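## Task

On power strip PDU-A at the rear of the open cabinet, take the cord out of outlet A2-5 and seat it fully in outlet A2-6. It fails if any other plug is partly loosened, and it may fail if the cord itself is tugged or pushed while the plug is being withdrawn. Withdraw the plug in short, slow steps rather than one quick long pull, and insert it slowly. The robot must not fall or be left tilted.

## Robot and tools

Robot: a Rainbow Robotics RB-Y1 in a physics simulation. It has a two-wheel drive base with rear casters (0.58 m wide, 0.10 m ahead of the wheel axle, 0.57 m behind it; an on-the-spot turn sweeps a 0.58 m radius), a folding torso (leg with ankle, knee, hip, plus chest lean and yaw), a head with head_camera, and two 7-joint arms, each with a parallel gripper and a wrist camera (left_wrist_camera, right_wrist_camera) in a case that juts sideways and can strike things. The base cannot move sideways.

Frames (metres): the base frame has its origin on the floor between the drive wheels, x forward, y left, z up. The chest, left_hand and right_hand lines are printed in it. A hand point lies between the finger pads, 0.03 m short of the tips; fingers point along the hand's -z and close along its x. Printed hand positions can be off, more at long reach or under load. base_odometry is in the frame of the base at the scene's start; it counts wheel rotation only, so slip looks like travel; heading is rad, left positive, -3.142 to 3.142.

Tool move: one action per call. Options: "base" and/or "joints" (optionally with "min_time_s" or "contact_limits"); or "target" alone or with "min_time_s"; or "contact_limits" alone. No action means it just reports state and images.
- base: one object {"x_m_s", "turn_rad_s", "for_s"}; velocities, not a destination. x_m_s forward speed, 0.005 to 0.4 m/s in magnitude (negative reverses) or 0; turn_rad_s leftward turn rate, 0.02 to 1.509 rad/s in magnitude or 0; for_s 0.1 to 5 s. Omitted velocities are 0. Acceleration is 0.4 m/s² (turn 0.5 rad/s²), so it coasts up to 1 s (turn 3.1 s) after. If |x|+0.27|turn| exceeds 0.4, both are scaled down. It does not stop on hitting furniture.
- joints: a single object mapping joint names to absolute targets (rad, grippers in m). Ranges: torso_squat_rad 0 to 1.2, torso_shift_rad -0.3 to 0.6, torso_pitch_rad -0.2 to 1.4, torso_yaw_rad -1.5 to 1.5 (lift both arms outward 0.2 rad first); per-arm shoulder_pitch ±2.356 (negative raises forward), left shoulder_roll 0 to 3.141 / right -3.141 to 0 (outward), shoulder_yaw ±2.094, elbow -2.617 to 0.01 (negative bends), forearm_roll ±3.141, wrist_pitch -1.57 to 1.919, hand_roll ±2.705, gripper_m 0 to 0.1 (pad gap); head_pan_rad ±0.523, head_tilt_rad -0.35 to 1.57 (positive looks down). Torso combined limits: squat+shift<=1.52; squat-shift+pitch<=1.57; shift+0.5pitch-0.4squat<=0.7; shift+0.3pitch-0.5squat<=0.39.
- target: absolute pose for one hand: side "left"/"right", x, y, z in base frame metres (-3 to 3), quat_wxyz as printed in the hand lines. It is solved once into joint angles, so the hand follows an arc; split long moves into short steps. Unreachable poses go as near as possible; elbow never straighter than -0.267.
- min_time_s 0.1 to 8: minimum duration of arm/head/torso motions (slow it down for unplugging and plugging).
- contact_limits: {left_gripper_m, right_gripper_m} in mA, 200 to 672.5 (default 672.5), persists; lower means gentler grip.
- cameras: list of names or "all"; [] for none. blocking: true waits for rest; false returns in about 0.5 s.
Tool wait {seconds 0 to 10, cameras}. Tool stop brakes all running motions. Tool zoom_image {camera, region [x0,y0,x1,y1] pixels, max 504x504}. read_manual gives licence texts. finished_scene {scene: current scene number} ends the scene irreversibly; call nothing after it in the same reply for the first one.

Results: move says "done" or the worst status. Hand status: "reached" (within 10 mm, 2 degrees), "short" with error, or "refused" with reason. Joint statuses include off_target (may still push), time_out, contact_stop (torso only), limit_stop_at_<name> (body guard or built-in limit), not_followed (arm collision check held the command), torque_fault (10 s freeze), limit_stop_at_motor_heat. An unrequested stop or a refusal cancels later move/wait/finished_scene calls of that reply. on_its_own lists things the robot did uncommanded. lidar_m: 12 distances, 30-degree sectors counterclockwise from straight ahead, "-" none. motor_effort: wheel load percent, peak in brackets; resting above ~30 suggests pushing on something. wheel_motors_off=1 means the wheels shut off for 2 s after stalling. Wrist force/torque are raw, offset and uncalibrated. Joint torques and external torques estimate push-back. Motor temperatures: MOTOR HOT at 65 °C, arm braked at 80 °C.

Grip: command an opening at least 0.005 m narrower than the plug; off_target is normal then. Hold a plug's body, not its cord.

Avoid: arm-on-arm hits or presses (keep shoulder rolls about 0.5 rad outward), torso or body catching on the cabinet while driving (tip risk), heavy load far forward, knocking items out of the area, dropping things, hard hits, and bumping neighbouring plugs. Pull and push plugs in small slow steps.

Each tool is called after "Emit:" as name(argument=value, ...), one argument or row to a line, values as JSON.

## Session

Emit:
move(
)

Scene clock: 0.00 s.
Joint torques (N m): no reading
External joint torques (N m): no reading
Motor temperatures (°C): left_arm=[45 43 45 47 45 43 41] | right_arm=[48 43 47 49 46 43 41]
Wrist force (N): no reading
Wrist torque (N m): no reading
Wrist force, peak (N): no reading
base_odometry: x=+0.000 y=+0.000 heading=+0.000
lidar_m: 1.86 1.80 1.28 1.22 1.26 1.46 1.38 0.79 0.56 0.53 0.56 0.75
base_status: not commanded
joint_positions: torso_squat_rad=+0.350 torso_shift_rad=+0.000 torso_pitch_rad=+0.000 torso_yaw_rad=+0.000 left_shoulder_pitch_rad=-0.006 left_shoulder_roll_rad=+0.000 left_shoulder_yaw_rad=-0.035 left_elbow_rad=-0.197 left_forearm_roll_rad=-0.040 left_wrist_pitch_rad=+0.012 left_hand_roll_rad=+0.027 left_gripper_m=+0.100 right_shoulder_pitch_rad=+0.002 right_shoulder_roll_rad=-0.029 right_shoulder_yaw_rad=-0.018 right_elbow_rad=-0.236 right_forearm_roll_rad=+0.032 right_wrist_pitch_rad=-0.045 right_hand_roll_rad=-0.044 right_gripper_m=+0.100 head_pan_rad=+0.000 head_tilt_rad=+0.400
joint_status: not commanded
wheel_motors_off: 0
motor_effort: left_wheel=+2 right_wheel=+0
chest: x=-0.2280 y=+0.0005 z=+1.2475 quat_wxyz=(+1.000, +0.000, +0.000, +0.000) (m; base frame)
left_hand: x=-0.1311 y=+0.2167 z=+0.5681 quat_wxyz=(+0.995, -0.001, -0.095, -0.025) (m; base frame)
right_hand: x=-0.1051 y=-0.2442 z=+0.5742 quat_wxyz=(+0.990, -0.015, -0.139, -0.013) (m; base frame)
pictures: head_camera, left_wrist_camera, right_wrist_camera

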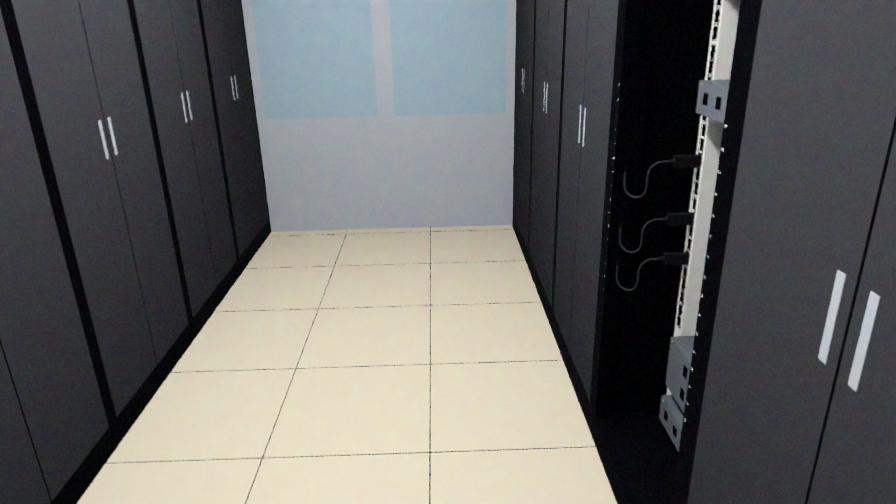

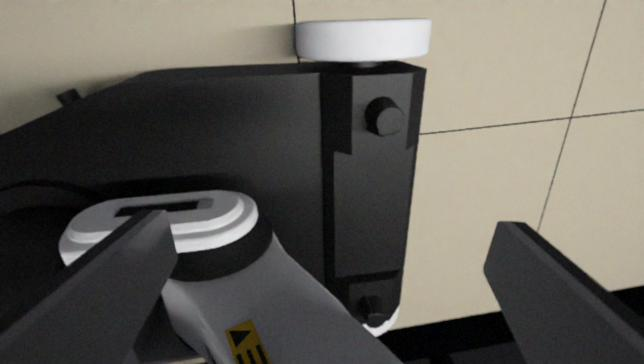

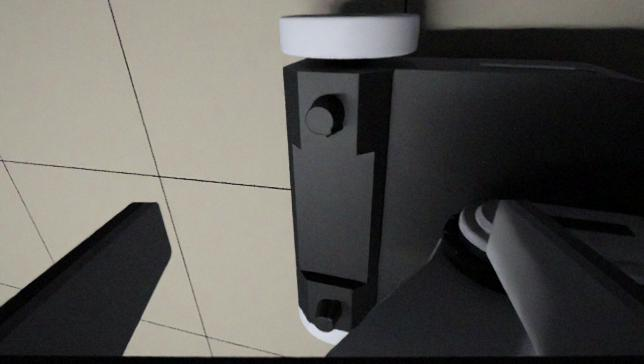

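Emit:
move(
  base={"x_m_s":0.3,"for_s":4.5},
  cameras=["head_camera"],
)

Emit:
move(
  base={"turn_rad_s":-0.4,"for_s":3.93},
  cameras=["head_camera"],
)

Scene clock: 18.67 s.
Joint torques (N m): left_arm=[-2.8 0.05 0.13 -1.09 0.07 -0.63 -0.12] | right_arm=[-2.21 -1.08 -0.5 -1.75 0.15 -0.37 -0.08]
External joint torques (N m): left_arm=[-0.37 0.01 0.13 -0.13 0.07 -0.15 -0.11] | right_arm=[0.36 0.31 -0.41 -0.47 0.09 0.21 -0.09]
Motor temperatures (°C): left_arm=[45 43 44 47 45 43 40] | right_arm=[48 43 47 48 46 43 41]
Wrist force (N): left_arm=[-1.0 0.0 -6.2] | right_arm=[-2.8 1.5 -5.4]
Wrist torque (N m): left_arm=[-0.17 0.03 0.10] | right_arm=[-0.11 -0.22 0.06]
Wrist force, peak (N): left_arm=[-0.9 0.1 -6.5] | right_arm=[-2.4 1.6 -7.2]
move: done
base_odometry: x=+1.350 y=-0.001 heading=-0.001
lidar_m: 1.69 1.89 1.34 1.27 1.31 1.75 2.24 0.73 0.57 0.67 0.66 0.67
base_status: done (sent for 4.5 of 4.5 s)
joint_positions: torso_squat_rad=+0.350 torso_shift_rad=+0.000 torso_pitch_rad=+0.000 torso_yaw_rad=+0.000 left_shoulder_pitch_rad=-0.006 left_shoulder_roll_rad=+0.000 left_shoulder_yaw_rad=-0.035 left_elbow_rad=-0.197 left_forearm_roll_rad=-0.040 left_wrist_pitch_rad=+0.012 left_hand_roll_rad=+0.027 left_gripper_m=+0.100 right_shoulder_pitch_rad=+0.002 right_shoulder_roll_rad=-0.029 right_shoulder_yaw_rad=-0.018 right_elbow_rad=-0.236 right_forearm_roll_rad=+0.032 right_wrist_pitch_rad=-0.045 right_hand_roll_rad=-0.044 right_gripper_m=+0.100 head_pan_rad=+0.000 head_tilt_rad=+0.400
joint_status: not commanded
wheel_motors_off: 0
motor_effort: left_wheel=-11(31) right_wheel=+9(30)
chest: x=-0.2280 y=+0.0005 z=+1.2475 quat_wxyz=(+1.000, +0.000, +0.000, +0.000) (m; base frame)
left_hand: x=-0.1311 y=+0.2167 z=+0.5681 quat_wxyz=(+0.995, -0.001, -0.095, -0.025) (m; base frame)
right_hand: x=-0.1051 y=-0.2442 z=+0.5742 quat_wxyz=(+0.990, -0.015, -0.139, -0.013) (m; base frame)
pictures: head_camera
camera_calibration:
head_camera: T_world_to_cam=[[0.00398593, -0.999923, -0.0117584, 0.0269826], [-0.358568, 0.00954747, -0.933455, 1.34323], [0.933495, 0.00793687, -0.358502, 0.649182], [0, 0, 0, 1]] pos_world=[-0.124477, 0.00900364, 1.48689]

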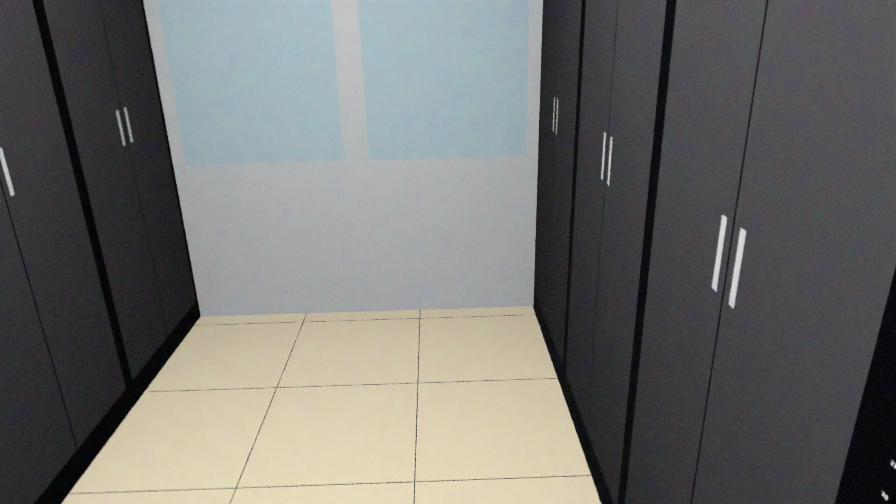

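Scene clock: 23.97 s.
Joint torques (N m): left_arm=[-2.76 0.07 0.09 -1.07 0.14 -0.51 -0.1] | right_arm=[-2.4 -0.88 -0.23 -1.72 0.15 -0.35 0.04]
External joint torques (N m): left_arm=[-0.32 0.04 0.09 -0.1 0.13 -0.03 -0.09] | right_arm=[0.17 0.51 -0.14 -0.44 0.1 0.23 0.03]
Motor temperatures (°C): left_arm=[45 43 44 47 45 43 40] | right_arm=[48 43 47 48 46 43 41]
Wrist force (N): left_arm=[-0.8 0.1 -5.8] | right_arm=[-2.7 1.2 -5.6]
Wrist torque (N m): left_arm=[-0.17 0.04 0.09] | right_arm=[-0.05 -0.24 0.05]
Wrist force, peak (N): left_arm=[-0.8 0.2 -6.5] | right_arm=[-2.9 0.7 -6.8]
move: done
base_odometry: x=+1.350 y=-0.001 heading=-1.574
lidar_m: 0.67 0.65 0.67 1.64 1.89 1.35 1.26 1.30 1.74 2.31 0.73 0.57
base_status: done (sent for 3.93 of 3.93 s)
joint_positions: torso_squat_rad=+0.350 torso_shift_rad=+0.000 torso_pitch_rad=+0.000 torso_yaw_rad=+0.000 left_shoulder_pitch_rad=-0.006 left_shoulder_roll_rad=+0.000 left_shoulder_yaw_rad=-0.035 left_elbow_rad=-0.197 left_forearm_roll_rad=-0.040 left_wrist_pitch_rad=+0.012 left_hand_roll_rad=+0.027 left_gripper_m=+0.100 right_shoulder_pitch_rad=+0.002 right_shoulder_roll_rad=-0.029 right_shoulder_yaw_rad=-0.018 right_elbow_rad=-0.236 right_forearm_roll_rad=+0.032 right_wrist_pitch_rad=-0.045 right_hand_roll_rad=-0.044 right_gripper_m=+0.100 head_pan_rad=+0.000 head_tilt_rad=+0.400
joint_status: not commanded
wheel_motors_off: 0
motor_effort: left_wheel=+12(29) right_wheel=+3(28)
chest: x=-0.2280 y=+0.0005 z=+1.2475 quat_wxyz=(+1.000, +0.000, +0.000, +0.000) (m; base frame)
left_hand: x=-0.1311 y=+0.2167 z=+0.5681 quat_wxyz=(+0.995, -0.001, -0.095, -0.025) (m; base frame)
right_hand: x=-0.1051 y=-0.2442 z=+0.5742 quat_wxyz=(+0.990, -0.015, -0.139, -0.013) (m; base frame)
pictures: head_camera
camera_calibration:
head_camera: T_world_to_cam=[[0.00398593, -0.999923, -0.0117584, 0.0269826], [-0.358568, 0.00954747, -0.933455, 1.34323], [0.933495, 0.00793687, -0.358502, 0.649182], [0, 0, 0, 1]] pos_world=[-0.124477, 0.00900364, 1.48689]

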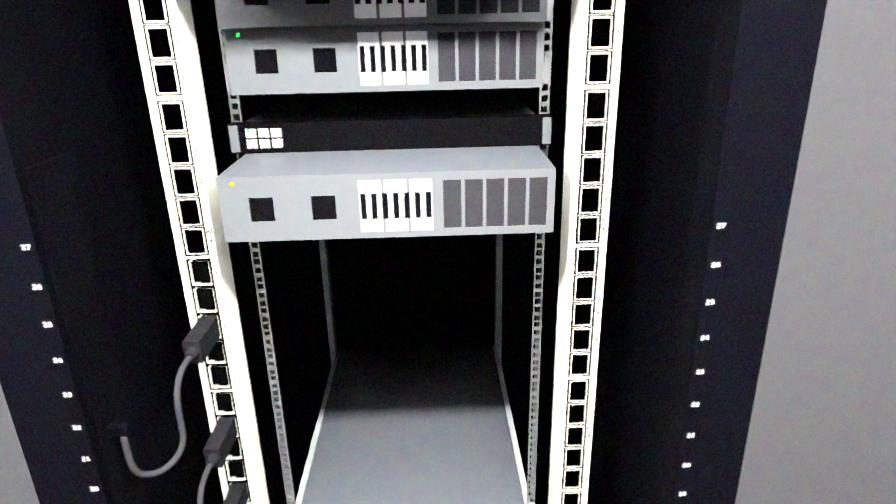

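Emit:
move(
  joints={"head_tilt_rad":0.75},
  cameras=["head_camera"],
)

Emit:
move(
  joints={"head_tilt_rad":0.0},
  cameras=["head_camera"],
)

Scene clock: 27.60 s.
Joint torques (N m): left_arm=[-2.93 0.05 0.15 -1.22 0.08 -0.48 -0.1] | right_arm=[-2.54 -1.19 -0.15 -1.68 0.17 -0.43 0.02]
External joint torques (N m): left_arm=[-0.49 0.02 0.15 -0.25 0.08 0 -0.09] | right_arm=[0.03 0.2 -0.06 -0.4 0.12 0.15 0]
Motor temperatures (°C): left_arm=[45 43 44 47 45 43 40] | right_arm=[48 43 47 48 46 43 41]
Wrist force (N): left_arm=[-1.0 0.5 -6.3] | right_arm=[-3.2 1.1 -5.1]
Wrist torque (N m): left_arm=[-0.24 0.04 0.10] | right_arm=[-0.12 -0.27 0.08]
Wrist force, peak (N): left_arm=[-0.8 0.0 -6.4] | right_arm=[-3.1 1.2 -6.7]
move: done
base_odometry: x=+1.350 y=-0.001 heading=-1.574
lidar_m: 0.67 0.65 0.67 1.65 1.88 1.33 1.26 1.30 1.73 2.31 0.74 0.56
base_status: not commanded
joint_positions: torso_squat_rad=+0.350 torso_shift_rad=+0.000 torso_pitch_rad=+0.000 torso_yaw_rad=+0.000 left_shoulder_pitch_rad=-0.006 left_shoulder_roll_rad=+0.000 left_shoulder_yaw_rad=-0.035 left_elbow_rad=-0.197 left_forearm_roll_rad=-0.040 left_wrist_pitch_rad=+0.012 left_hand_roll_rad=+0.027 left_gripper_m=+0.100 right_shoulder_pitch_rad=+0.002 right_shoulder_roll_rad=-0.029 right_shoulder_yaw_rad=-0.018 right_elbow_rad=-0.236 right_forearm_roll_rad=+0.032 right_wrist_pitch_rad=-0.045 right_hand_roll_rad=-0.044 right_gripper_m=+0.100 head_pan_rad=+0.000 head_tilt_rad=+0.750
joint_status: all done
wheel_motors_off: 0
motor_effort: left_wheel=+12(12) right_wheel=+2(3)
chest: x=-0.2280 y=+0.0005 z=+1.2475 quat_wxyz=(+1.000, +0.000, +0.000, +0.000) (m; base frame)
left_hand: x=-0.1311 y=+0.2167 z=+0.5681 quat_wxyz=(+0.995, -0.001, -0.095, -0.025) (m; base frame)
right_hand: x=-0.1051 y=-0.2442 z=+0.5742 quat_wxyz=(+0.990, -0.015, -0.139, -0.013) (m; base frame)
pictures: head_camera
camera_calibration:
head_camera: T_world_to_cam=[[-0.000579494, -0.999924, -0.0122894, 0.026836], [-0.656896, 0.00964659, -0.753919, 1.02178], [0.753981, 0.00763595, -0.656852, 1.04411], [0, 0, 0, 1]] pos_world=[-0.116019, 0.00900442, 1.4565]

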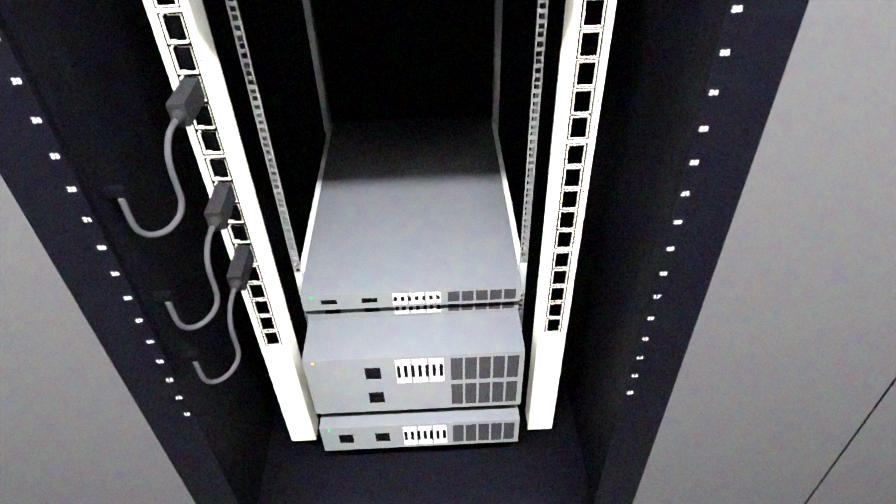

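Scene clock: 28.77 s.
Joint torques (N m): left_arm=[-2.87 0.24 0.09 -1.06 0.14 -0.48 -0.11] | right_arm=[-2.42 -0.95 -0.38 -1.66 0.14 -0.36 -0.03]
External joint torques (N m): left_arm=[-0.44 0.21 0.09 -0.09 0.14 0 -0.1] | right_arm=[0.15 0.43 -0.29 -0.38 0.09 0.22 -0.04]
Motor temperatures (°C): left_arm=[44 43 44 47 45 43 40] | right_arm=[48 43 47 48 46 43 41]
Wrist force (N): left_arm=[-1.2 0.1 -6.2] | right_arm=[-3.1 2.0 -6.5]
Wrist torque (N m): left_arm=[-0.18 -0.01 0.07] | right_arm=[-0.18 -0.29 0.06]
Wrist force, peak (N): left_arm=[-1.0 0.1 -6.3] | right_arm=[-2.9 2.3 -7.0]
move: done
base_odometry: x=+1.350 y=-0.001 heading=-1.574
lidar_m: 0.67 0.65 0.67 1.64 1.91 1.33 1.27 1.31 1.74 2.31 0.73 0.56
base_status: not commanded
joint_positions: torso_squat_rad=+0.350 torso_shift_rad=+0.000 torso_pitch_rad=+0.000 torso_yaw_rad=+0.000 left_shoulder_pitch_rad=-0.006 left_shoulder_roll_rad=+0.000 left_shoulder_yaw_rad=-0.035 left_elbow_rad=-0.197 left_forearm_roll_rad=-0.040 left_wrist_pitch_rad=+0.012 left_hand_roll_rad=+0.027 left_gripper_m=+0.100 right_shoulder_pitch_rad=+0.002 right_shoulder_roll_rad=-0.029 right_shoulder_yaw_rad=-0.018 right_elbow_rad=-0.236 right_forearm_roll_rad=+0.032 right_wrist_pitch_rad=-0.045 right_hand_roll_rad=-0.044 right_gripper_m=+0.100 head_pan_rad=+0.000 head_tilt_rad=+0.000
joint_status: all done
wheel_motors_off: 0
motor_effort: left_wheel=+12(12) right_wheel=+3(3)
chest: x=-0.2280 y=+0.0005 z=+1.2475 quat_wxyz=(+1.000, +0.000, +0.000, +0.000) (m; base frame)
left_hand: x=-0.1311 y=+0.2167 z=+0.5681 quat_wxyz=(+0.995, -0.001, -0.095, -0.025) (m; base frame)
right_hand: x=-0.1051 y=-0.2442 z=+0.5742 quat_wxyz=(+0.990, -0.015, -0.139, -0.013) (m; base frame)
pictures: head_camera
camera_calibration:
head_camera: T_world_to_cam=[[0.00854726, -0.999921, -0.00916985, 0.0241488], [0.0333109, 0.00944981, -0.9994, 1.51931], [0.999408, 0.00823668, 0.033389, 0.0955288], [0, 0, 0, 1]] pos_world=[-0.146288, 0.00900287, 1.51543]

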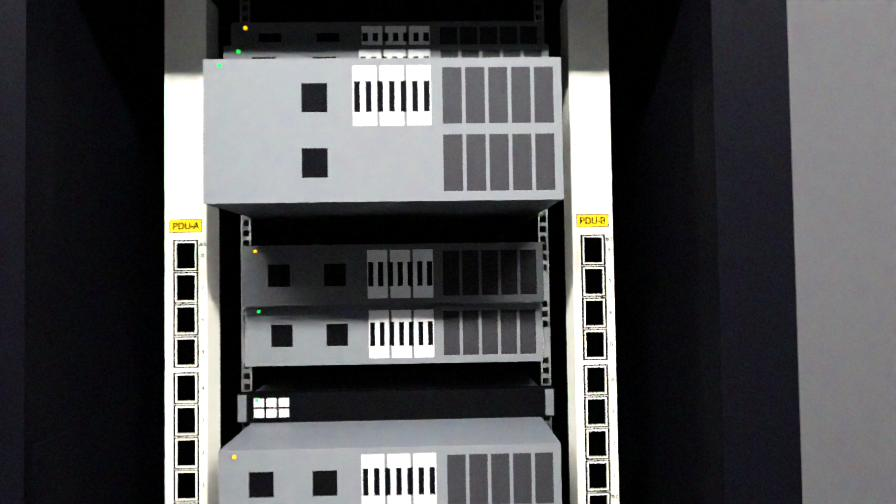

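Emit:
zoom_image(
  camera="head_camera",
  region=[140, 200, 240, 504],
)

Emit:
move(
  joints={"head_tilt_rad":0.5,"head_pan_rad":0.3},
  cameras=["head_camera"],
)

Emit:
zoom_image(
  camera="head_camera",
  region=[300, 0, 550, 250],
)

Emit:
zoom_image(
  camera="head_camera",
  region=[300, 250, 550, 500],
)

Scaled by 1.658 from the camera's 896x504 image, which has a finer 1280x720 frame.

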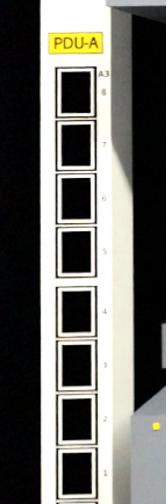

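Scene clock: 33.53 s.
Joint torques (N m): left_arm=[-2.86 0.17 -0.03 -1.02 0.11 -0.5 -0.12] | right_arm=[-2.39 -0.75 -0.24 -1.59 0.12 -0.38 -0.02]
External joint torques (N m): left_arm=[-0.43 0.14 -0.03 -0.05 0.11 -0.02 -0.11] | right_arm=[0.18 0.63 -0.15 -0.31 0.07 0.2 -0.04]
Motor temperatures (°C): left_arm=[44 43 44 47 45 43 40] | right_arm=[48 43 47 48 46 43 41]
Wrist force (N): left_arm=[-0.7 0.2 -5.9] | right_arm=[-2.4 1.8 -5.4]
Wrist torque (N m): left_arm=[-0.21 0.06 0.10] | right_arm=[-0.16 -0.19 0.07]
Wrist force, peak (N): left_arm=[-0.9 0.3 -6.4] | right_arm=[-3.0 1.0 -6.5]
move: done
base_odometry: x=+1.350 y=-0.001 heading=-1.574
lidar_m: 0.67 0.65 0.66 1.65 1.89 1.35 1.26 1.30 1.73 2.30 0.73 0.57
base_status: not commanded
joint_positions: torso_squat_rad=+0.350 torso_shift_rad=+0.000 torso_pitch_rad=+0.000 torso_yaw_rad=+0.000 left_shoulder_pitch_rad=-0.006 left_shoulder_roll_rad=+0.000 left_shoulder_yaw_rad=-0.035 left_elbow_rad=-0.197 left_forearm_roll_rad=-0.040 left_wrist_pitch_rad=+0.012 left_hand_roll_rad=+0.027 left_gripper_m=+0.100 right_shoulder_pitch_rad=+0.002 right_shoulder_roll_rad=-0.029 right_shoulder_yaw_rad=-0.018 right_elbow_rad=-0.236 right_forearm_roll_rad=+0.032 right_wrist_pitch_rad=-0.045 right_hand_roll_rad=-0.044 right_gripper_m=+0.100 head_pan_rad=+0.300 head_tilt_rad=+0.500
joint_status: all done
wheel_motors_off: 0
motor_effort: left_wheel=+12(12) right_wheel=+2(3)
chest: x=-0.2280 y=+0.0005 z=+1.2475 quat_wxyz=(+1.000, +0.000, +0.000, +0.000) (m; base frame)
left_hand: x=-0.1311 y=+0.2167 z=+0.5681 quat_wxyz=(+0.995, -0.001, -0.095, -0.025) (m; base frame)
right_hand: x=-0.1051 y=-0.2442 z=+0.5742 quat_wxyz=(+0.990, -0.015, -0.139, -0.013) (m; base frame)
pictures: head_camera
camera_calibration:
head_camera: T_world_to_cam=[[0.2981, -0.954458, -0.0121355, 0.0880633], [-0.432842, -0.123834, -0.892924, 1.26931], [0.850755, 0.271433, -0.450044, 0.764502], [0, 0, 0, 1]] pos_world=[-0.127246, 0.0337244, 1.47852]

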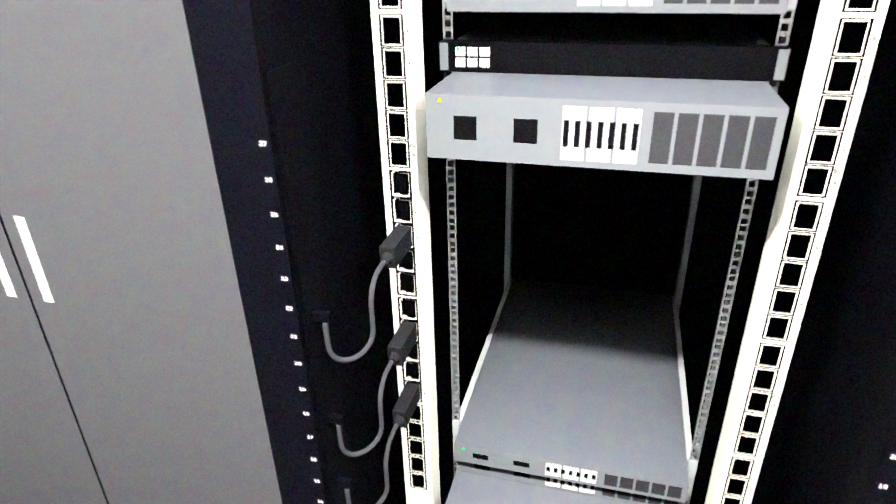

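Scaled by 2.016 from the camera's 896x504 image, which has a finer 1280x720 frame.

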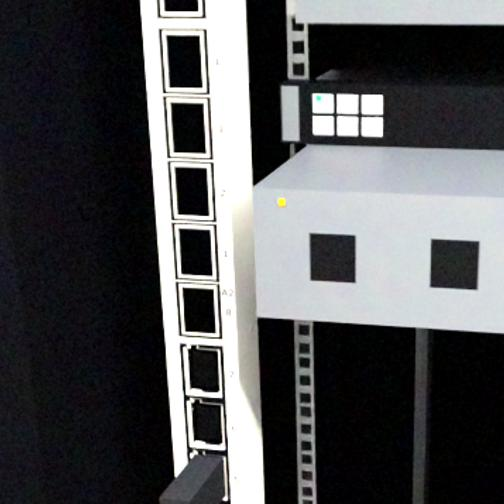

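Scaled by 2.016 from the camera's 896x504 image, which has a finer 1280x720 frame.

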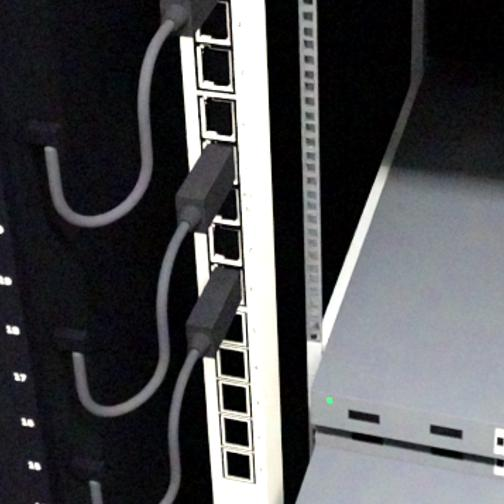

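Emit:
move(
  joints={"head_tilt_rad":1.15,"head_pan_rad":0.0},
  cameras=["head_camera"],
)

Scene clock: 62.13 s.
Joint torques (N m): left_arm=[-2.79 -0.02 0.06 -1.1 0.06 -0.5 -0.02] | right_arm=[-2.56 -0.84 -0.33 -1.56 0.03 -0.41 -0.01]
External joint torques (N m): left_arm=[-0.36 -0.05 0.06 -0.14 0.06 -0.02 -0.01] | right_arm=[0.01 0.55 -0.24 -0.28 -0.02 0.17 -0.02]
Motor temperatures (°C): left_arm=[44 42 44 47 45 43 40] | right_arm=[47 43 47 48 46 43 41]
Wrist force (N): left_arm=[-0.6 -0.1 -5.9] | right_arm=[-2.4 0.9 -5.9]
Wrist torque (N m): left_arm=[-0.16 0.08 0.11] | right_arm=[-0.07 -0.20 0.04]
Wrist force, peak (N): left_arm=[-0.8 0.1 -6.6] | right_arm=[-3.5 1.0 -6.9]
move: done
base_odometry: x=+1.350 y=-0.001 heading=-1.574
lidar_m: 0.67 0.65 0.68 1.65 1.89 1.35 1.27 1.30 1.73 2.32 0.73 0.57
base_status: not commanded
joint_positions: torso_squat_rad=+0.350 torso_shift_rad=+0.000 torso_pitch_rad=+0.000 torso_yaw_rad=+0.000 left_shoulder_pitch_rad=-0.006 left_shoulder_roll_rad=+0.000 left_shoulder_yaw_rad=-0.035 left_elbow_rad=-0.197 left_forearm_roll_rad=-0.040 left_wrist_pitch_rad=+0.012 left_hand_roll_rad=+0.027 left_gripper_m=+0.100 right_shoulder_pitch_rad=+0.002 right_shoulder_roll_rad=-0.029 right_shoulder_yaw_rad=-0.018 right_elbow_rad=-0.236 right_forearm_roll_rad=+0.032 right_wrist_pitch_rad=-0.045 right_hand_roll_rad=-0.044 right_gripper_m=+0.100 head_pan_rad=+0.000 head_tilt_rad=+1.150
joint_status: all done
wheel_motors_off: 0
motor_effort: left_wheel=+12(13) right_wheel=+2(3)
chest: x=-0.2280 y=+0.0005 z=+1.2475 quat_wxyz=(+1.000, +0.000, +0.000, +0.000) (m; base frame)
left_hand: x=-0.1311 y=+0.2167 z=+0.5681 quat_wxyz=(+0.995, -0.001, -0.095, -0.025) (m; base frame)
right_hand: x=-0.1051 y=-0.2442 z=+0.5742 quat_wxyz=(+0.990, -0.015, -0.139, -0.013) (m; base frame)
pictures: head_camera
camera_calibration:
head_camera: T_world_to_cam=[[-0.0056331, -0.999922, -0.011135, 0.0240509], [-0.898619, 0.00994679, -0.438617, 0.515623], [0.438694, 0.00753534, -0.898605, 1.32918], [0, 0, 0, 1]] pos_world=[-0.119618, 0.00890447, 1.42083]

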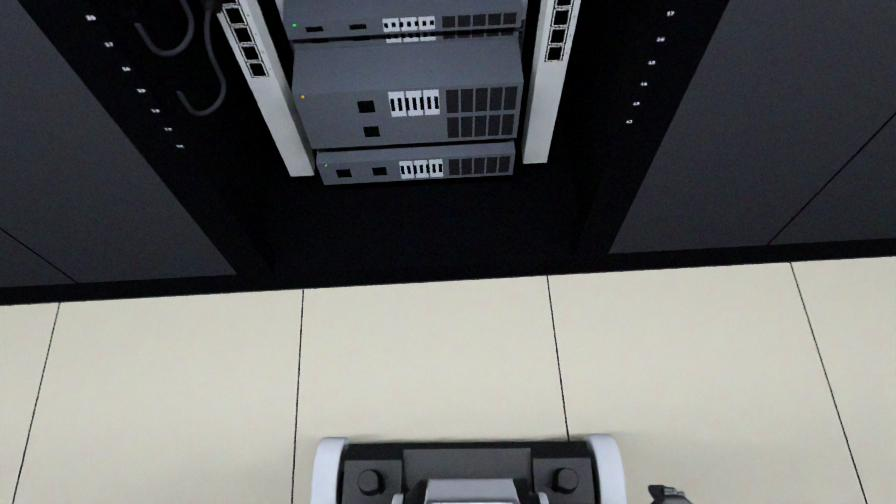

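Emit:
move(
  base={"x_m_s":0.1,"for_s":3.0},
  joints={"head_tilt_rad":0.75,"head_pan_rad":0.4},
  cameras=["head_camera"],
)

Emit:
zoom_image(
  camera="head_camera",
  region=[200, 0, 500, 300],
)

Scene clock: 72.20 s.
Joint torques (N m): left_arm=[-2.71 0.15 0.02 -1 0.07 -0.5 -0.13] | right_arm=[-2.47 -0.89 -0.35 -1.58 0.15 -0.39 0.01]
External joint torques (N m): left_arm=[-0.27 0.11 0.03 -0.03 0.07 -0.02 -0.12] | right_arm=[0.09 0.5 -0.26 -0.3 0.1 0.19 0]
Motor temperatures (°C): left_arm=[44 42 44 47 45 43 40] | right_arm=[47 42 47 48 46 43 41]
Wrist force (N): left_arm=[-0.7 0.3 -5.9] | right_arm=[-2.7 1.0 -5.7]
Wrist torque (N m): left_arm=[-0.21 0.06 0.10] | right_arm=[-0.03 -0.22 0.09]
Wrist force, peak (N): left_arm=[-1.0 0.1 -6.4] | right_arm=[-2.7 1.4 -6.8]
move: done
base_odometry: x=+1.349 y=-0.301 heading=-1.575
lidar_m: 0.37 0.38 0.49 0.66 2.34 1.65 1.56 1.61 2.14 0.89 0.33 0.37
base_status: done (sent for 3 of 3 s)
joint_positions: torso_squat_rad=+0.350 torso_shift_rad=+0.000 torso_pitch_rad=+0.000 torso_yaw_rad=+0.000 left_shoulder_pitch_rad=-0.006 left_shoulder_roll_rad=+0.000 left_shoulder_yaw_rad=-0.035 left_elbow_rad=-0.197 left_forearm_roll_rad=-0.040 left_wrist_pitch_rad=+0.012 left_hand_roll_rad=+0.027 left_gripper_m=+0.100 right_shoulder_pitch_rad=+0.002 right_shoulder_roll_rad=-0.029 right_shoulder_yaw_rad=-0.018 right_elbow_rad=-0.236 right_forearm_roll_rad=+0.032 right_wrist_pitch_rad=-0.045 right_hand_roll_rad=-0.044 right_gripper_m=+0.100 head_pan_rad=+0.400 head_tilt_rad=+0.750
joint_status: all done
wheel_motors_off: 0
motor_effort: left_wheel=-6(34) right_wheel=+5(21)
chest: x=-0.2280 y=+0.0005 z=+1.2475 quat_wxyz=(+1.000, +0.000, +0.000, +0.000) (m; base frame)
left_hand: x=-0.1311 y=+0.2167 z=+0.5681 quat_wxyz=(+0.995, -0.001, -0.095, -0.025) (m; base frame)
right_hand: x=-0.1051 y=-0.2442 z=+0.5742 quat_wxyz=(+0.990, -0.015, -0.139, -0.013) (m; base frame)
pictures: head_camera
camera_calibration:
head_camera: T_world_to_cam=[[0.388849, -0.921217, -0.0125027, 0.107298], [-0.609144, -0.246893, -0.753649, 1.03147], [0.691188, 0.300672, -0.657158, 1.03141], [0, 0, 0, 1]] pos_world=[-0.126307, 0.043392, 1.4565]

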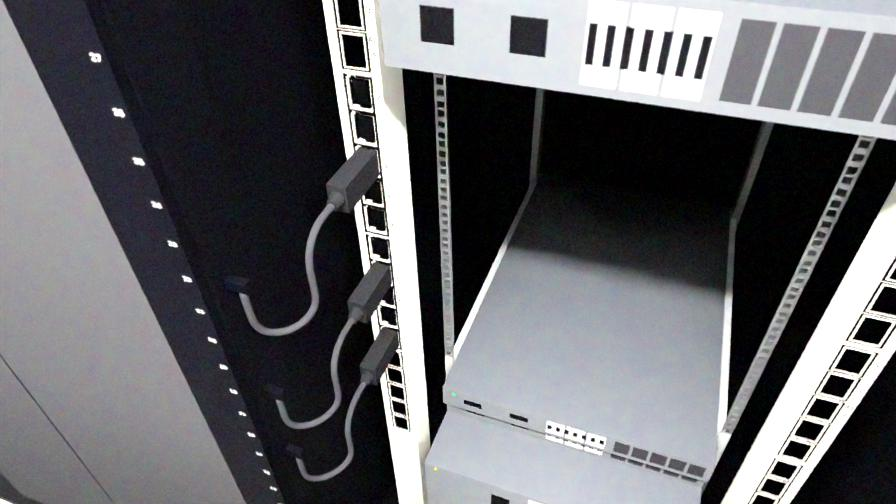

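Scaled by 1.680 from the camera's 896x504 image, which has a finer 1280x720 frame.

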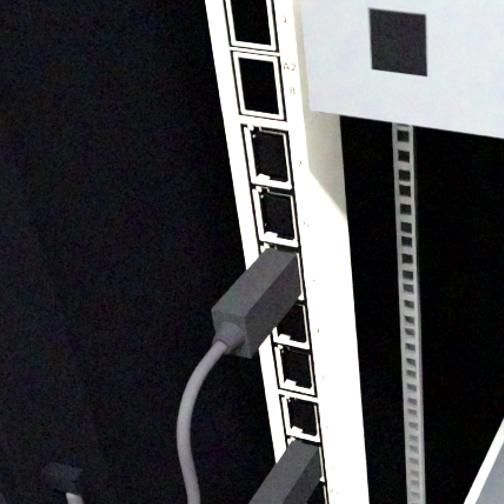

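Emit:
move(
  joints={"left_shoulder_roll_rad":0.25,"left_shoulder_pitch_rad":0.4,"left_elbow_rad":-2.0},
  min_time_s=3,
  cameras=["head_camera"],
)

Emit:
move(
  target={"side":"left","x":0.14,"y":0.36,"z":1.15,"quat_wxyz":[0.6124,0.3536,-0.3536,-0.6124]},
  min_time_s=5,
)

Scene clock: 114.57 s.
Joint torques (N m): left_arm=[-3.99 3.89 3.17 -11.59 0.02 -1.84 -0.17] | right_arm=[-2.4 -1.03 -0.27 -1.65 0.13 -0.38 0.12]
External joint torques (N m): left_arm=[0.83 0.38 0.26 -1.14 -0.02 0.07 -0.11] | right_arm=[0.17 0.35 -0.18 -0.37 0.08 0.2 0.11]
Motor temperatures (°C): left_arm=[44 42 44 47 45 43 40] | right_arm=[47 42 47 48 46 43 41]
Wrist force (N): left_arm=[-5.5 -1.2 0.5] | right_arm=[-2.4 2.3 -5.8]
Wrist torque (N m): left_arm=[-0.03 -0.23 0.14] | right_arm=[-0.27 -0.13 0.07]
Wrist force, peak (N): left_arm=[-0.9 -0.1 -6.5] | right_arm=[-3.4 2.3 -6.9]
move: done
base_odometry: x=+1.349 y=-0.301 heading=-1.575
lidar_m: 0.37 0.37 0.48 0.65 2.34 1.65 1.57 1.61 2.13 0.90 0.33 0.36
base_status: not commanded
joint_positions: torso_squat_rad=+0.350 torso_shift_rad=+0.000 torso_pitch_rad=+0.000 torso_yaw_rad=+0.000 left_shoulder_pitch_rad=+0.400 left_shoulder_roll_rad=+0.250 left_shoulder_yaw_rad=-0.035 left_elbow_rad=-2.000 left_forearm_roll_rad=-0.040 left_wrist_pitch_rad=+0.012 left_hand_roll_rad=+0.027 left_gripper_m=+0.100 right_shoulder_pitch_rad=+0.002 right_shoulder_roll_rad=-0.029 right_shoulder_yaw_rad=-0.018 right_elbow_rad=-0.236 right_forearm_roll_rad=+0.032 right_wrist_pitch_rad=-0.045 right_hand_roll_rad=-0.044 right_gripper_m=+0.100 head_pan_rad=+0.400 head_tilt_rad=+0.750
joint_status: all done
wheel_motors_off: 0
motor_effort: left_wheel=-7(7) right_wheel=+5(6)
chest: x=-0.2280 y=+0.0005 z=+1.2475 quat_wxyz=(+1.000, +0.000, +0.000, +0.000) (m; base frame)
left_hand: x=+0.1812 y=+0.2918 z=+1.0515 quat_wxyz=(+0.694, +0.092, -0.708, -0.089) (m; base frame)
right_hand: x=-0.1051 y=-0.2442 z=+0.5742 quat_wxyz=(+0.990, -0.015, -0.139, -0.013) (m; base frame)
pictures: head_camera
camera_calibration:
head_camera: T_world_to_cam=[[0.388849, -0.921217, -0.0125027, 0.107298], [-0.609144, -0.246893, -0.753649, 1.03147], [0.691188, 0.300672, -0.657158, 1.03141], [0, 0, 0, 1]] pos_world=[-0.126307, 0.043392, 1.4565]

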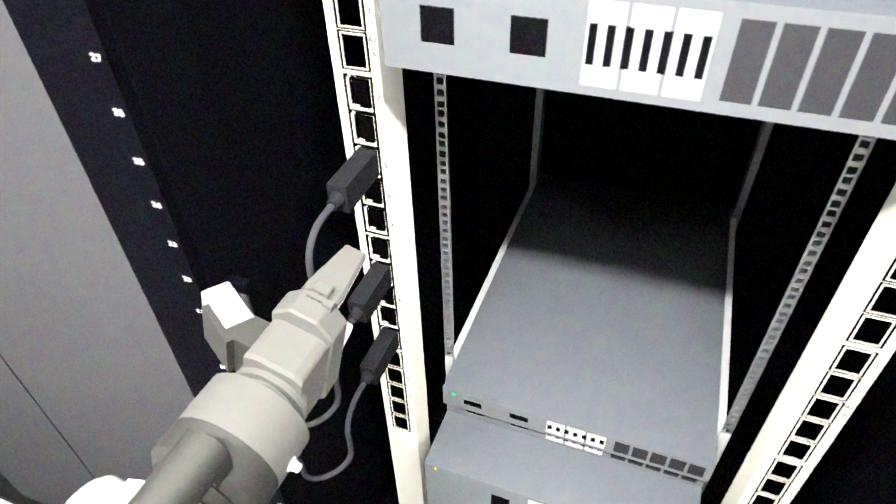

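Scene clock: 119.90 s.
Joint torques (N m): left_arm=[-4.6 7.93 10.58 -2.15 -0.73 -0.14 -0.28] | right_arm=[-2.79 -1.08 -0.35 -1.76 0.16 -0.42 0]
External joint torques (N m): left_arm=[1.17 0.19 1.61 -0.7 0.27 0.15 -0.29] | right_arm=[-0.22 0.31 -0.26 -0.48 0.11 0.16 -0.02]
Motor temperatures (°C): left_arm=[44 42 44 47 45 43 40] | right_arm=[47 42 47 48 46 43 41]
Wrist force (N): left_arm=[0.2 -5.6 -2.2] | right_arm=[-2.3 1.4 -5.6]
Wrist torque (N m): left_arm=[0.17 0.10 0.07] | right_arm=[-0.07 -0.17 0.02]
Wrist force, peak (N): left_arm=[-20.5 -38.7 41.3] | right_arm=[-4.5 1.3 -5.7]
move: done
base_odometry: x=+1.349 y=-0.301 heading=-1.575
lidar_m: 0.37 0.39 0.47 0.65 2.34 1.66 1.57 1.61 2.13 0.91 0.33 0.36
base_status: not commanded
joint_positions: torso_squat_rad=+0.350 torso_shift_rad=+0.000 torso_pitch_rad=+0.000 torso_yaw_rad=+0.000 left_shoulder_pitch_rad=+0.806 left_shoulder_roll_rad=+1.606 left_shoulder_yaw_rad=+0.385 left_elbow_rad=-2.503 left_forearm_roll_rad=+0.211 left_wrist_pitch_rad=+0.684 left_hand_roll_rad=-0.133 left_gripper_m=+0.100 right_shoulder_pitch_rad=+0.002 right_shoulder_roll_rad=-0.029 right_shoulder_yaw_rad=-0.018 right_elbow_rad=-0.236 right_forearm_roll_rad=+0.032 right_wrist_pitch_rad=-0.045 right_hand_roll_rad=-0.044 right_gripper_m=+0.100 head_pan_rad=+0.400 head_tilt_rad=+0.750
joint_status: all done
wheel_motors_off: 0
motor_effort: left_wheel=-8(11) right_wheel=+5(14)
chest: x=-0.2280 y=+0.0004 z=+1.2475 quat_wxyz=(+1.000, +0.000, +0.000, +0.000) (m; base frame)
left_hand: x=+0.1399 y=+0.3593 z=+1.1499 quat_wxyz=(+0.612, +0.355, -0.355, -0.611) (m; base frame)
left_hand_status: reached (checked arc, planned for 5.0 s): 1 mm and 0.3 deg off.
right_hand: x=-0.1051 y=-0.2442 z=+0.5742 quat_wxyz=(+0.990, -0.015, -0.139, -0.013) (m; base frame)
pictures: head_camera, left_wrist_camera, right_wrist_camera
camera_calibration:
head_camera: T_world_to_cam=[[0.388904, -0.921195, -0.0123786, 0.107163], [-0.608997, -0.246974, -0.753741, 1.03156], [0.691286, 0.300672, -0.657055, 1.03134], [0, 0, 0, 1]] pos_world=[-0.126408, 0.0433921, 1.4565]
left_wrist_camera: T_world_to_cam=[[0.0483052, -0.998824, 0.00415172, 0.34845], [-0.82126, -0.0420829, -0.569, 0.81623], [0.568506, 0.024076, -0.822327, 0.929587], [0, 0, 0, 1]] pos_world=[0.125029, 0.360008, 1.22741]
right_wrist_camera: T_world_to_cam=[[-0.959536, 0.0246973, -0.280499, 0.0682132], [-0.10427, 0.89417, 0.435418, -0.0122268], [0.261568, 0.447047, -0.855413, 0.704552], [0, 0, 0, 1]] pos_world=[-0.12011, -0.305719, 0.627141]

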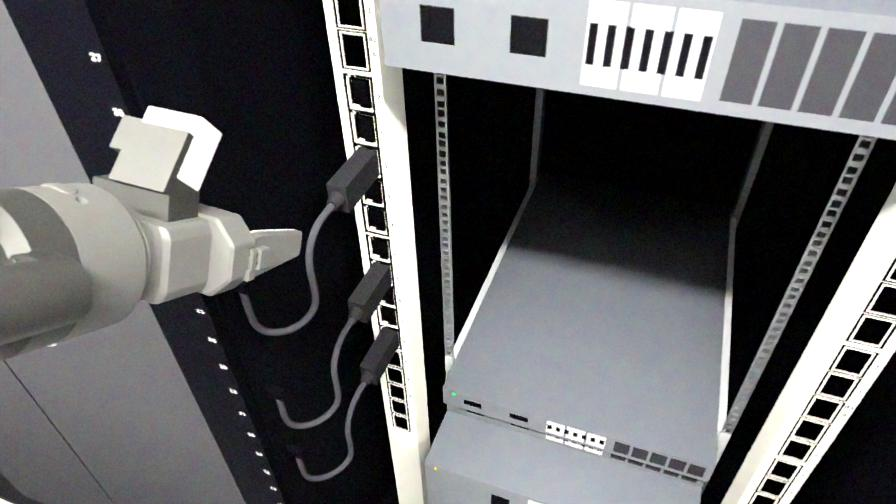

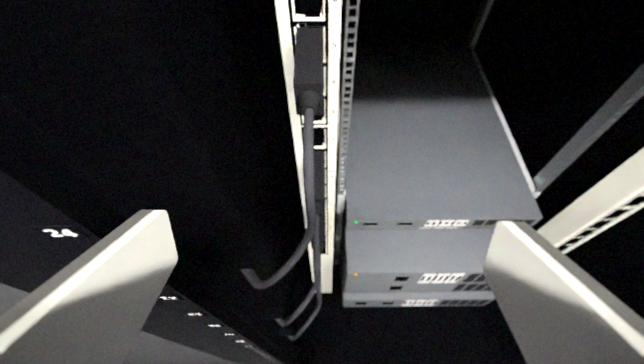

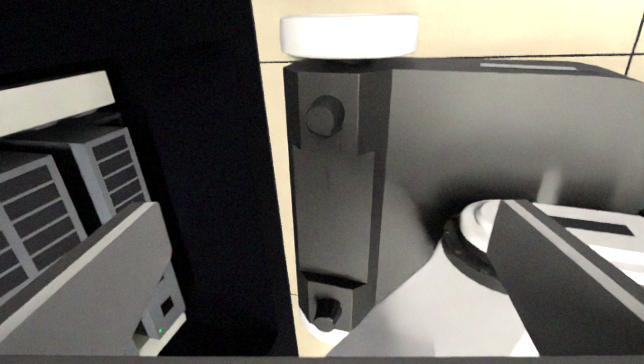

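Emit:
move(
  target={"side":"left","x":0.25,"y":0.374,"z":1.115,"quat_wxyz":[0.6124,0.3536,-0.3536,-0.6124]},
  min_time_s=6,
  cameras=[],
)

Emit:
move(
  joints={"left_gripper_m":0.05},
  cameras=["head_camera","left_wrist_camera"],
)

Emit:
zoom_image(
  camera="left_wrist_camera",
  region=[200, 0, 440, 364],
)

Emit:
zoom_image(
  camera="head_camera",
  region=[200, 50, 450, 300],
)

Scene clock: 142.47 s.
Joint torques (N m): left_arm=[-7.77 -4.78 0.52 22.16 3.05 3.61 0.29] | right_arm=[-2.94 -0.97 -0.42 -1.65 0.15 -0.43 -0.02]
External joint torques (N m): left_arm=[6.5 -3.98 -7.18 19.41 3.67 2.35 0.27] | right_arm=[-0.26 0.34 -0.34 -0.33 0.1 0.16 -0.03]
Motor temperatures (°C): left_arm=[44 42 44 52 45 44 40] | right_arm=[47 42 47 48 46 43 41]
Wrist force (N): left_arm=[35.8 -1.3 69.0] | right_arm=[-2.3 1.7 -6.1]
Wrist torque (N m): left_arm=[0.91 2.83 -0.47] | right_arm=[-0.14 -0.14 0.06]
Wrist force, peak (N): left_arm=[45.1 -20.1 120.2] | right_arm=[-2.6 1.3 -7.5]
move: short
base_odometry: x=+1.349 y=-0.301 heading=-1.574
lidar_m: 0.41 0.44 0.50 1.45 1.99 1.56 1.53 1.65 2.42 0.66 0.36 0.42
base_status: not commanded
joint_positions: torso_squat_rad=+0.350 torso_shift_rad=-0.002 torso_pitch_rad=-0.003 torso_yaw_rad=+0.000 left_shoulder_pitch_rad=+1.227 left_shoulder_roll_rad=+2.339 left_shoulder_yaw_rad=+0.600 left_elbow_rad=-2.057 left_forearm_roll_rad=-0.277 left_wrist_pitch_rad=+0.594 left_hand_roll_rad=+0.854 left_gripper_m=+0.099 right_shoulder_pitch_rad=+0.002 right_shoulder_roll_rad=-0.029 right_shoulder_yaw_rad=-0.018 right_elbow_rad=-0.236 right_forearm_roll_rad=+0.032 right_wrist_pitch_rad=-0.045 right_hand_roll_rad=-0.044 right_gripper_m=+0.100 head_pan_rad=+0.400 head_tilt_rad=+0.750
joint_status: left_elbow_rad time_out (moved +0.446 of +0.466); the others done
wheel_motors_off: 0
on_its_own: left_elbow_rad is held at -2.052, not at your -2.038, since a time_out
motor_effort: left_wheel=+13(20) right_wheel=-11(14)
chest: x=-0.2300 y=-0.0006 z=+1.2474 quat_wxyz=(+1.000, +0.000, -0.002, +0.000) (m; base frame)
left_hand: x=+0.2476 y=+0.3603 z=+1.1192 quat_wxyz=(+0.606, +0.347, -0.361, -0.618) (m; base frame)
left_hand_status: short (checked arc, planned for 6.0 s): time_out, 15 mm and 1.5 deg off.
right_hand: x=-0.1049 y=-0.2441 z=+0.5741 quat_wxyz=(+0.990, -0.014, -0.141, -0.013) (m; base frame)
pictures: none
No camera images: "cameras" was empty.

not run: a stop that you did not command came earlier in this reply.

Scaled by 1.385 from the camera's 644x364 image, which has a finer 1265x715 frame.

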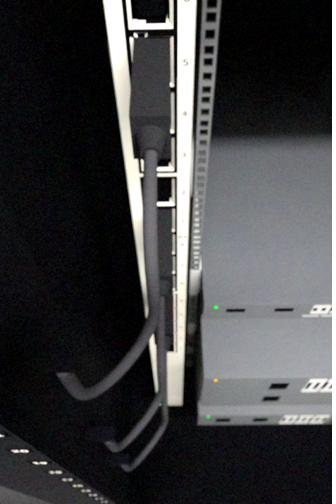

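Scaled by 2.016 from the camera's 896x504 image, which has a finer 1280x720 frame.

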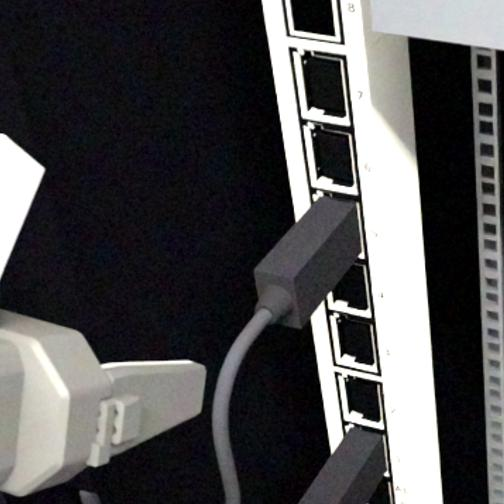

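Emit:
move(
)

Scene clock: 144.87 s.
Joint torques (N m): left_arm=[-7.76 -4.58 0.4 22.2 2.8 3.52 0.3] | right_arm=[-2.75 -1 -0.34 -1.71 0.1 -0.45 0]
External joint torques (N m): left_arm=[6.5 -3.78 -7.3 19.45 3.42 2.26 0.29] | right_arm=[-0.08 0.31 -0.26 -0.39 0.04 0.14 -0.01]
Motor temperatures (°C): left_arm=[44 42 44 53 45 44 40] | right_arm=[47 42 47 48 46 43 41]
Wrist force (N): left_arm=[35.8 -1.4 69.7] | right_arm=[-2.9 1.4 -5.6]
Wrist torque (N m): left_arm=[0.92 2.82 -0.50] | right_arm=[-0.10 -0.24 0.06]
Wrist force, peak (N): left_arm=[36.4 -1.1 69.5] | right_arm=[-3.3 1.6 -6.4]
base_odometry: x=+1.349 y=-0.301 heading=-1.574
lidar_m: 0.41 0.45 0.50 1.44 2.00 1.57 1.53 1.65 2.43 0.66 0.36 0.42
base_status: not commanded
joint_positions: torso_squat_rad=+0.350 torso_shift_rad=-0.002 torso_pitch_rad=-0.003 torso_yaw_rad=+0.000 left_shoulder_pitch_rad=+1.227 left_shoulder_roll_rad=+2.339 left_shoulder_yaw_rad=+0.600 left_elbow_rad=-2.057 left_forearm_roll_rad=-0.277 left_wrist_pitch_rad=+0.594 left_hand_roll_rad=+0.854 left_gripper_m=+0.099 right_shoulder_pitch_rad=+0.002 right_shoulder_roll_rad=-0.029 right_shoulder_yaw_rad=-0.018 right_elbow_rad=-0.236 right_forearm_roll_rad=+0.032 right_wrist_pitch_rad=-0.045 right_hand_roll_rad=-0.044 right_gripper_m=+0.100 head_pan_rad=+0.400 head_tilt_rad=+0.750
joint_status: left_elbow_rad time_out (moved +0.446 of +0.466); the others done
wheel_motors_off: 0
on_its_own: left_elbow_rad is held at -2.052, not at your -2.038, since a time_out
motor_effort: left_wheel=+13(20) right_wheel=-12(14)
chest: x=-0.2300 y=-0.0006 z=+1.2474 quat_wxyz=(+1.000, +0.000, -0.002, +0.000) (m; base frame)
left_hand: x=+0.2476 y=+0.3603 z=+1.1192 quat_wxyz=(+0.606, +0.347, -0.361, -0.618) (m; base frame)
left_hand_status: short (checked arc, planned for 6.0 s): time_out, 15 mm and 1.5 deg off.
right_hand: x=-0.1049 y=-0.2441 z=+0.5741 quat_wxyz=(+0.990, -0.014, -0.141, -0.013) (m; base frame)
pictures: head_camera, left_wrist_camera, right_wrist_camera
camera_calibration:
head_camera: T_world_to_cam=[[0.389066, -0.921122, -0.0127245, 0.107408], [-0.606597, -0.245772, -0.756066, 1.03349], [0.693302, 0.301878, -0.654371, 1.03006], [0, 0, 0, 1]] pos_world=[-0.129015, 0.0419878, 1.45679]
left_wrist_camera: T_world_to_cam=[[0.0226928, -0.999663, 0.0125868, 0.341537], [-0.824351, -0.0258332, -0.565489, 0.878233], [0.565624, 0.00245654, -0.82466, 0.85427], [0, 0, 0, 1]] pos_world=[0.233026, 0.362011, 1.19681]
right_wrist_camera: T_world_to_cam=[[-0.958659, 0.0250194, -0.283457, 0.0702193], [-0.10578, 0.893412, 0.436608, -0.0133015], [0.264167, 0.448542, -0.85383, 0.704157], [0, 0, 0, 1]] pos_world=[-0.120106, -0.305717, 0.626942]

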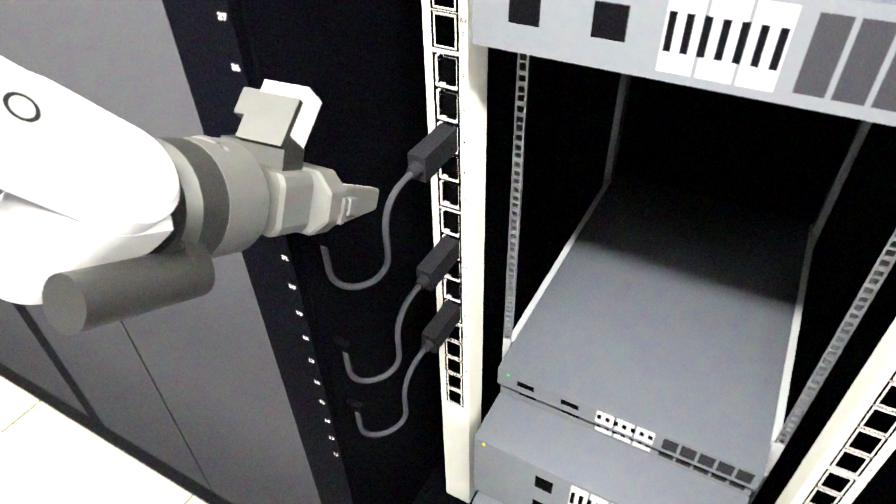

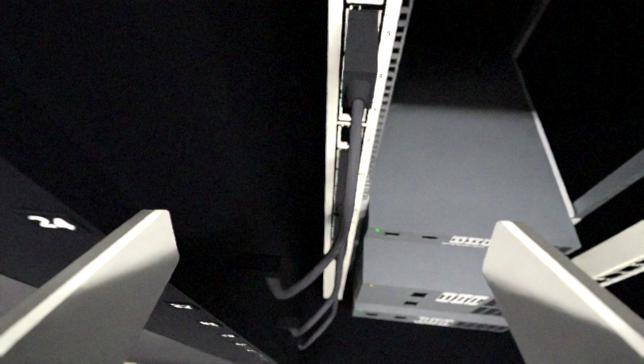

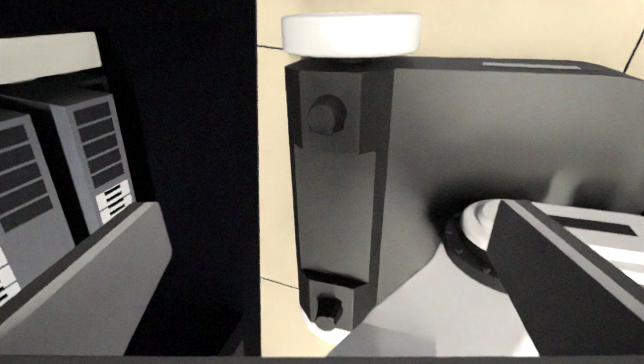

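Emit:
move(
  joints={"left_shoulder_pitch_rad":0.806,"left_shoulder_roll_rad":1.606,"left_shoulder_yaw_rad":0.385,"left_elbow_rad":-2.503,"left_forearm_roll_rad":0.211,"left_wrist_pitch_rad":0.684,"left_hand_roll_rad":-0.133},
  min_time_s=6,
  cameras=[],
)

Emit:
move(
  joints={"left_shoulder_pitch_rad":0.5,"left_shoulder_roll_rad":0.3,"left_shoulder_yaw_rad":0.0,"left_elbow_rad":-2.2,"left_forearm_roll_rad":0,"left_wrist_pitch_rad":0.684,"left_hand_roll_rad":-1.57},
  min_time_s=5,
  cameras=["head_camera"],
)

Scene clock: 162.87 s.
Joint torques (N m): left_arm=[-8.7 5.98 7.41 -2.35 -0.66 -0.14 -0.27] | right_arm=[-2.49 -1.12 -0.33 -1.58 0.15 -0.49 0.01]
External joint torques (N m): left_arm=[-2.92 -1.76 -1.56 -0.9 0.33 0.14 -0.28] | right_arm=[0.08 0.25 -0.24 -0.3 0.1 0.09 0]
Motor temperatures (°C): left_arm=[44 42 44 53 45 44 40] | right_arm=[47 42 47 48 46 43 41]
Wrist force (N): left_arm=[0.0 -6.8 -2.4] | right_arm=[-3.0 0.8 -6.1]
Wrist torque (N m): left_arm=[0.30 0.09 0.07] | right_arm=[-0.07 -0.27 0.07]
Wrist force, peak (N): left_arm=[35.9 -1.3 69.7] | right_arm=[-3.3 1.7 -6.7]
move: done
base_odometry: x=+1.349 y=-0.301 heading=-1.574
lidar_m: 0.41 0.45 0.48 1.44 2.00 1.57 1.53 1.65 2.42 0.66 0.35 0.42
base_status: not commanded
joint_positions: torso_squat_rad=+0.350 torso_shift_rad=+0.000 torso_pitch_rad=+0.000 torso_yaw_rad=+0.000 left_shoulder_pitch_rad=+0.806 left_shoulder_roll_rad=+1.606 left_shoulder_yaw_rad=+0.385 left_elbow_rad=-2.503 left_forearm_roll_rad=+0.211 left_wrist_pitch_rad=+0.684 left_hand_roll_rad=-0.133 left_gripper_m=+0.100 right_shoulder_pitch_rad=+0.002 right_shoulder_roll_rad=-0.029 right_shoulder_yaw_rad=-0.018 right_elbow_rad=-0.236 right_forearm_roll_rad=+0.032 right_wrist_pitch_rad=-0.045 right_hand_roll_rad=-0.044 right_gripper_m=+0.100 head_pan_rad=+0.400 head_tilt_rad=+0.750
joint_status: all done
wheel_motors_off: 0
motor_effort: left_wheel=-5(23) right_wheel=-8(16)
chest: x=-0.2280 y=+0.0004 z=+1.2475 quat_wxyz=(+1.000, +0.000, +0.000, +0.000) (m; base frame)
left_hand: x=+0.1401 y=+0.3594 z=+1.1498 quat_wxyz=(+0.611, +0.356, -0.355, -0.612) (m; base frame)
right_hand: x=-0.1051 y=-0.2442 z=+0.5741 quat_wxyz=(+0.990, -0.015, -0.139, -0.013) (m; base frame)
pictures: none
No camera images: "cameras" was empty.

Scene clock: 168.17 s.
Joint torques (N m): left_arm=[-5.32 3.25 2.1 -9.74 -0.44 -1.56 -0.15] | right_arm=[-2.78 -1 -0.21 -1.65 0.16 -0.48 -0.02]
External joint torques (N m): left_arm=[-2.29 -1.04 -1.36 0.38 -0.18 0.14 -0.18] | right_arm=[-0.21 0.37 -0.12 -0.37 0.11 0.1 -0.04]
Motor temperatures (°C): left_arm=[44 42 44 52 45 44 40] | right_arm=[47 42 47 48 45 43 41]
Wrist force (N): left_arm=[1.8 -5.6 -2.6] | right_arm=[-3.4 1.4 -6.4]
Wrist torque (N m): left_arm=[0.17 0.18 0.06] | right_arm=[-0.10 -0.34 0.04]
Wrist force, peak (N): left_arm=[0.8 -7.0 -2.0] | right_arm=[-2.9 1.9 -7.2]
move: done
base_odometry: x=+1.349 y=-0.301 heading=-1.574
lidar_m: 0.41 0.44 0.50 1.44 2.00 1.56 1.53 1.65 2.42 0.65 0.36 0.42
base_status: not commanded
joint_positions: torso_squat_rad=+0.350 torso_shift_rad=+0.000 torso_pitch_rad=+0.000 torso_yaw_rad=+0.000 left_shoulder_pitch_rad=+0.500 left_shoulder_roll_rad=+0.300 left_shoulder_yaw_rad=+0.000 left_elbow_rad=-2.200 left_forearm_roll_rad=+0.000 left_wrist_pitch_rad=+0.684 left_hand_roll_rad=-1.570 left_gripper_m=+0.100 right_shoulder_pitch_rad=+0.002 right_shoulder_roll_rad=-0.029 right_shoulder_yaw_rad=-0.018 right_elbow_rad=-0.236 right_forearm_roll_rad=+0.032 right_wrist_pitch_rad=-0.045 right_hand_roll_rad=-0.044 right_gripper_m=+0.100 head_pan_rad=+0.400 head_tilt_rad=+0.750
joint_status: all done
wheel_motors_off: 0
motor_effort: left_wheel=-5(5) right_wheel=-8(9)
chest: x=-0.2280 y=+0.0004 z=+1.2475 quat_wxyz=(+1.000, +0.000, +0.000, +0.000) (m; base frame)
left_hand: x=+0.1208 y=+0.3415 z=+0.9712 quat_wxyz=(+0.565, +0.439, -0.243, -0.655) (m; base frame)
right_hand: x=-0.1051 y=-0.2442 z=+0.5741 quat_wxyz=(+0.990, -0.015, -0.139, -0.013) (m; base frame)
pictures: head_camera
camera_calibration:
head_camera: T_world_to_cam=[[0.388761, -0.921255, -0.0124164, 0.10711], [-0.609066, -0.246861, -0.753723, 1.03149], [0.691306, 0.30058, -0.657075, 1.0314], [0, 0, 0, 1]] pos_world=[-0.126408, 0.0432922, 1.4565]

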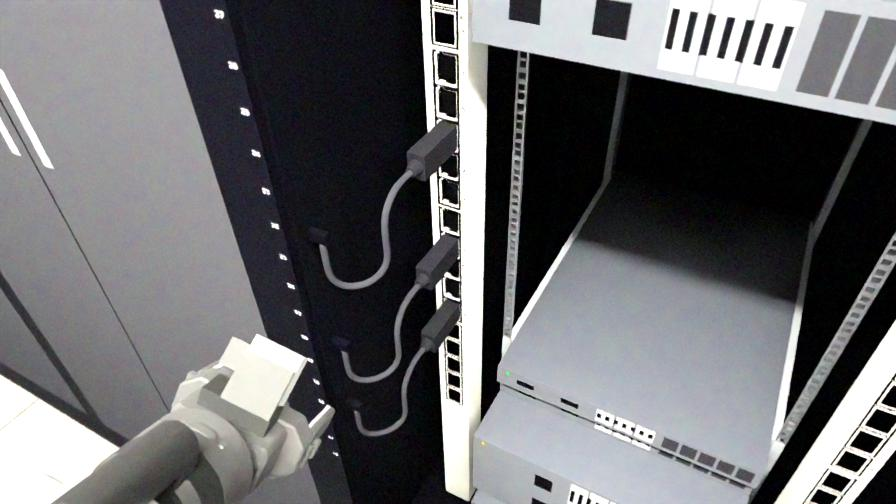

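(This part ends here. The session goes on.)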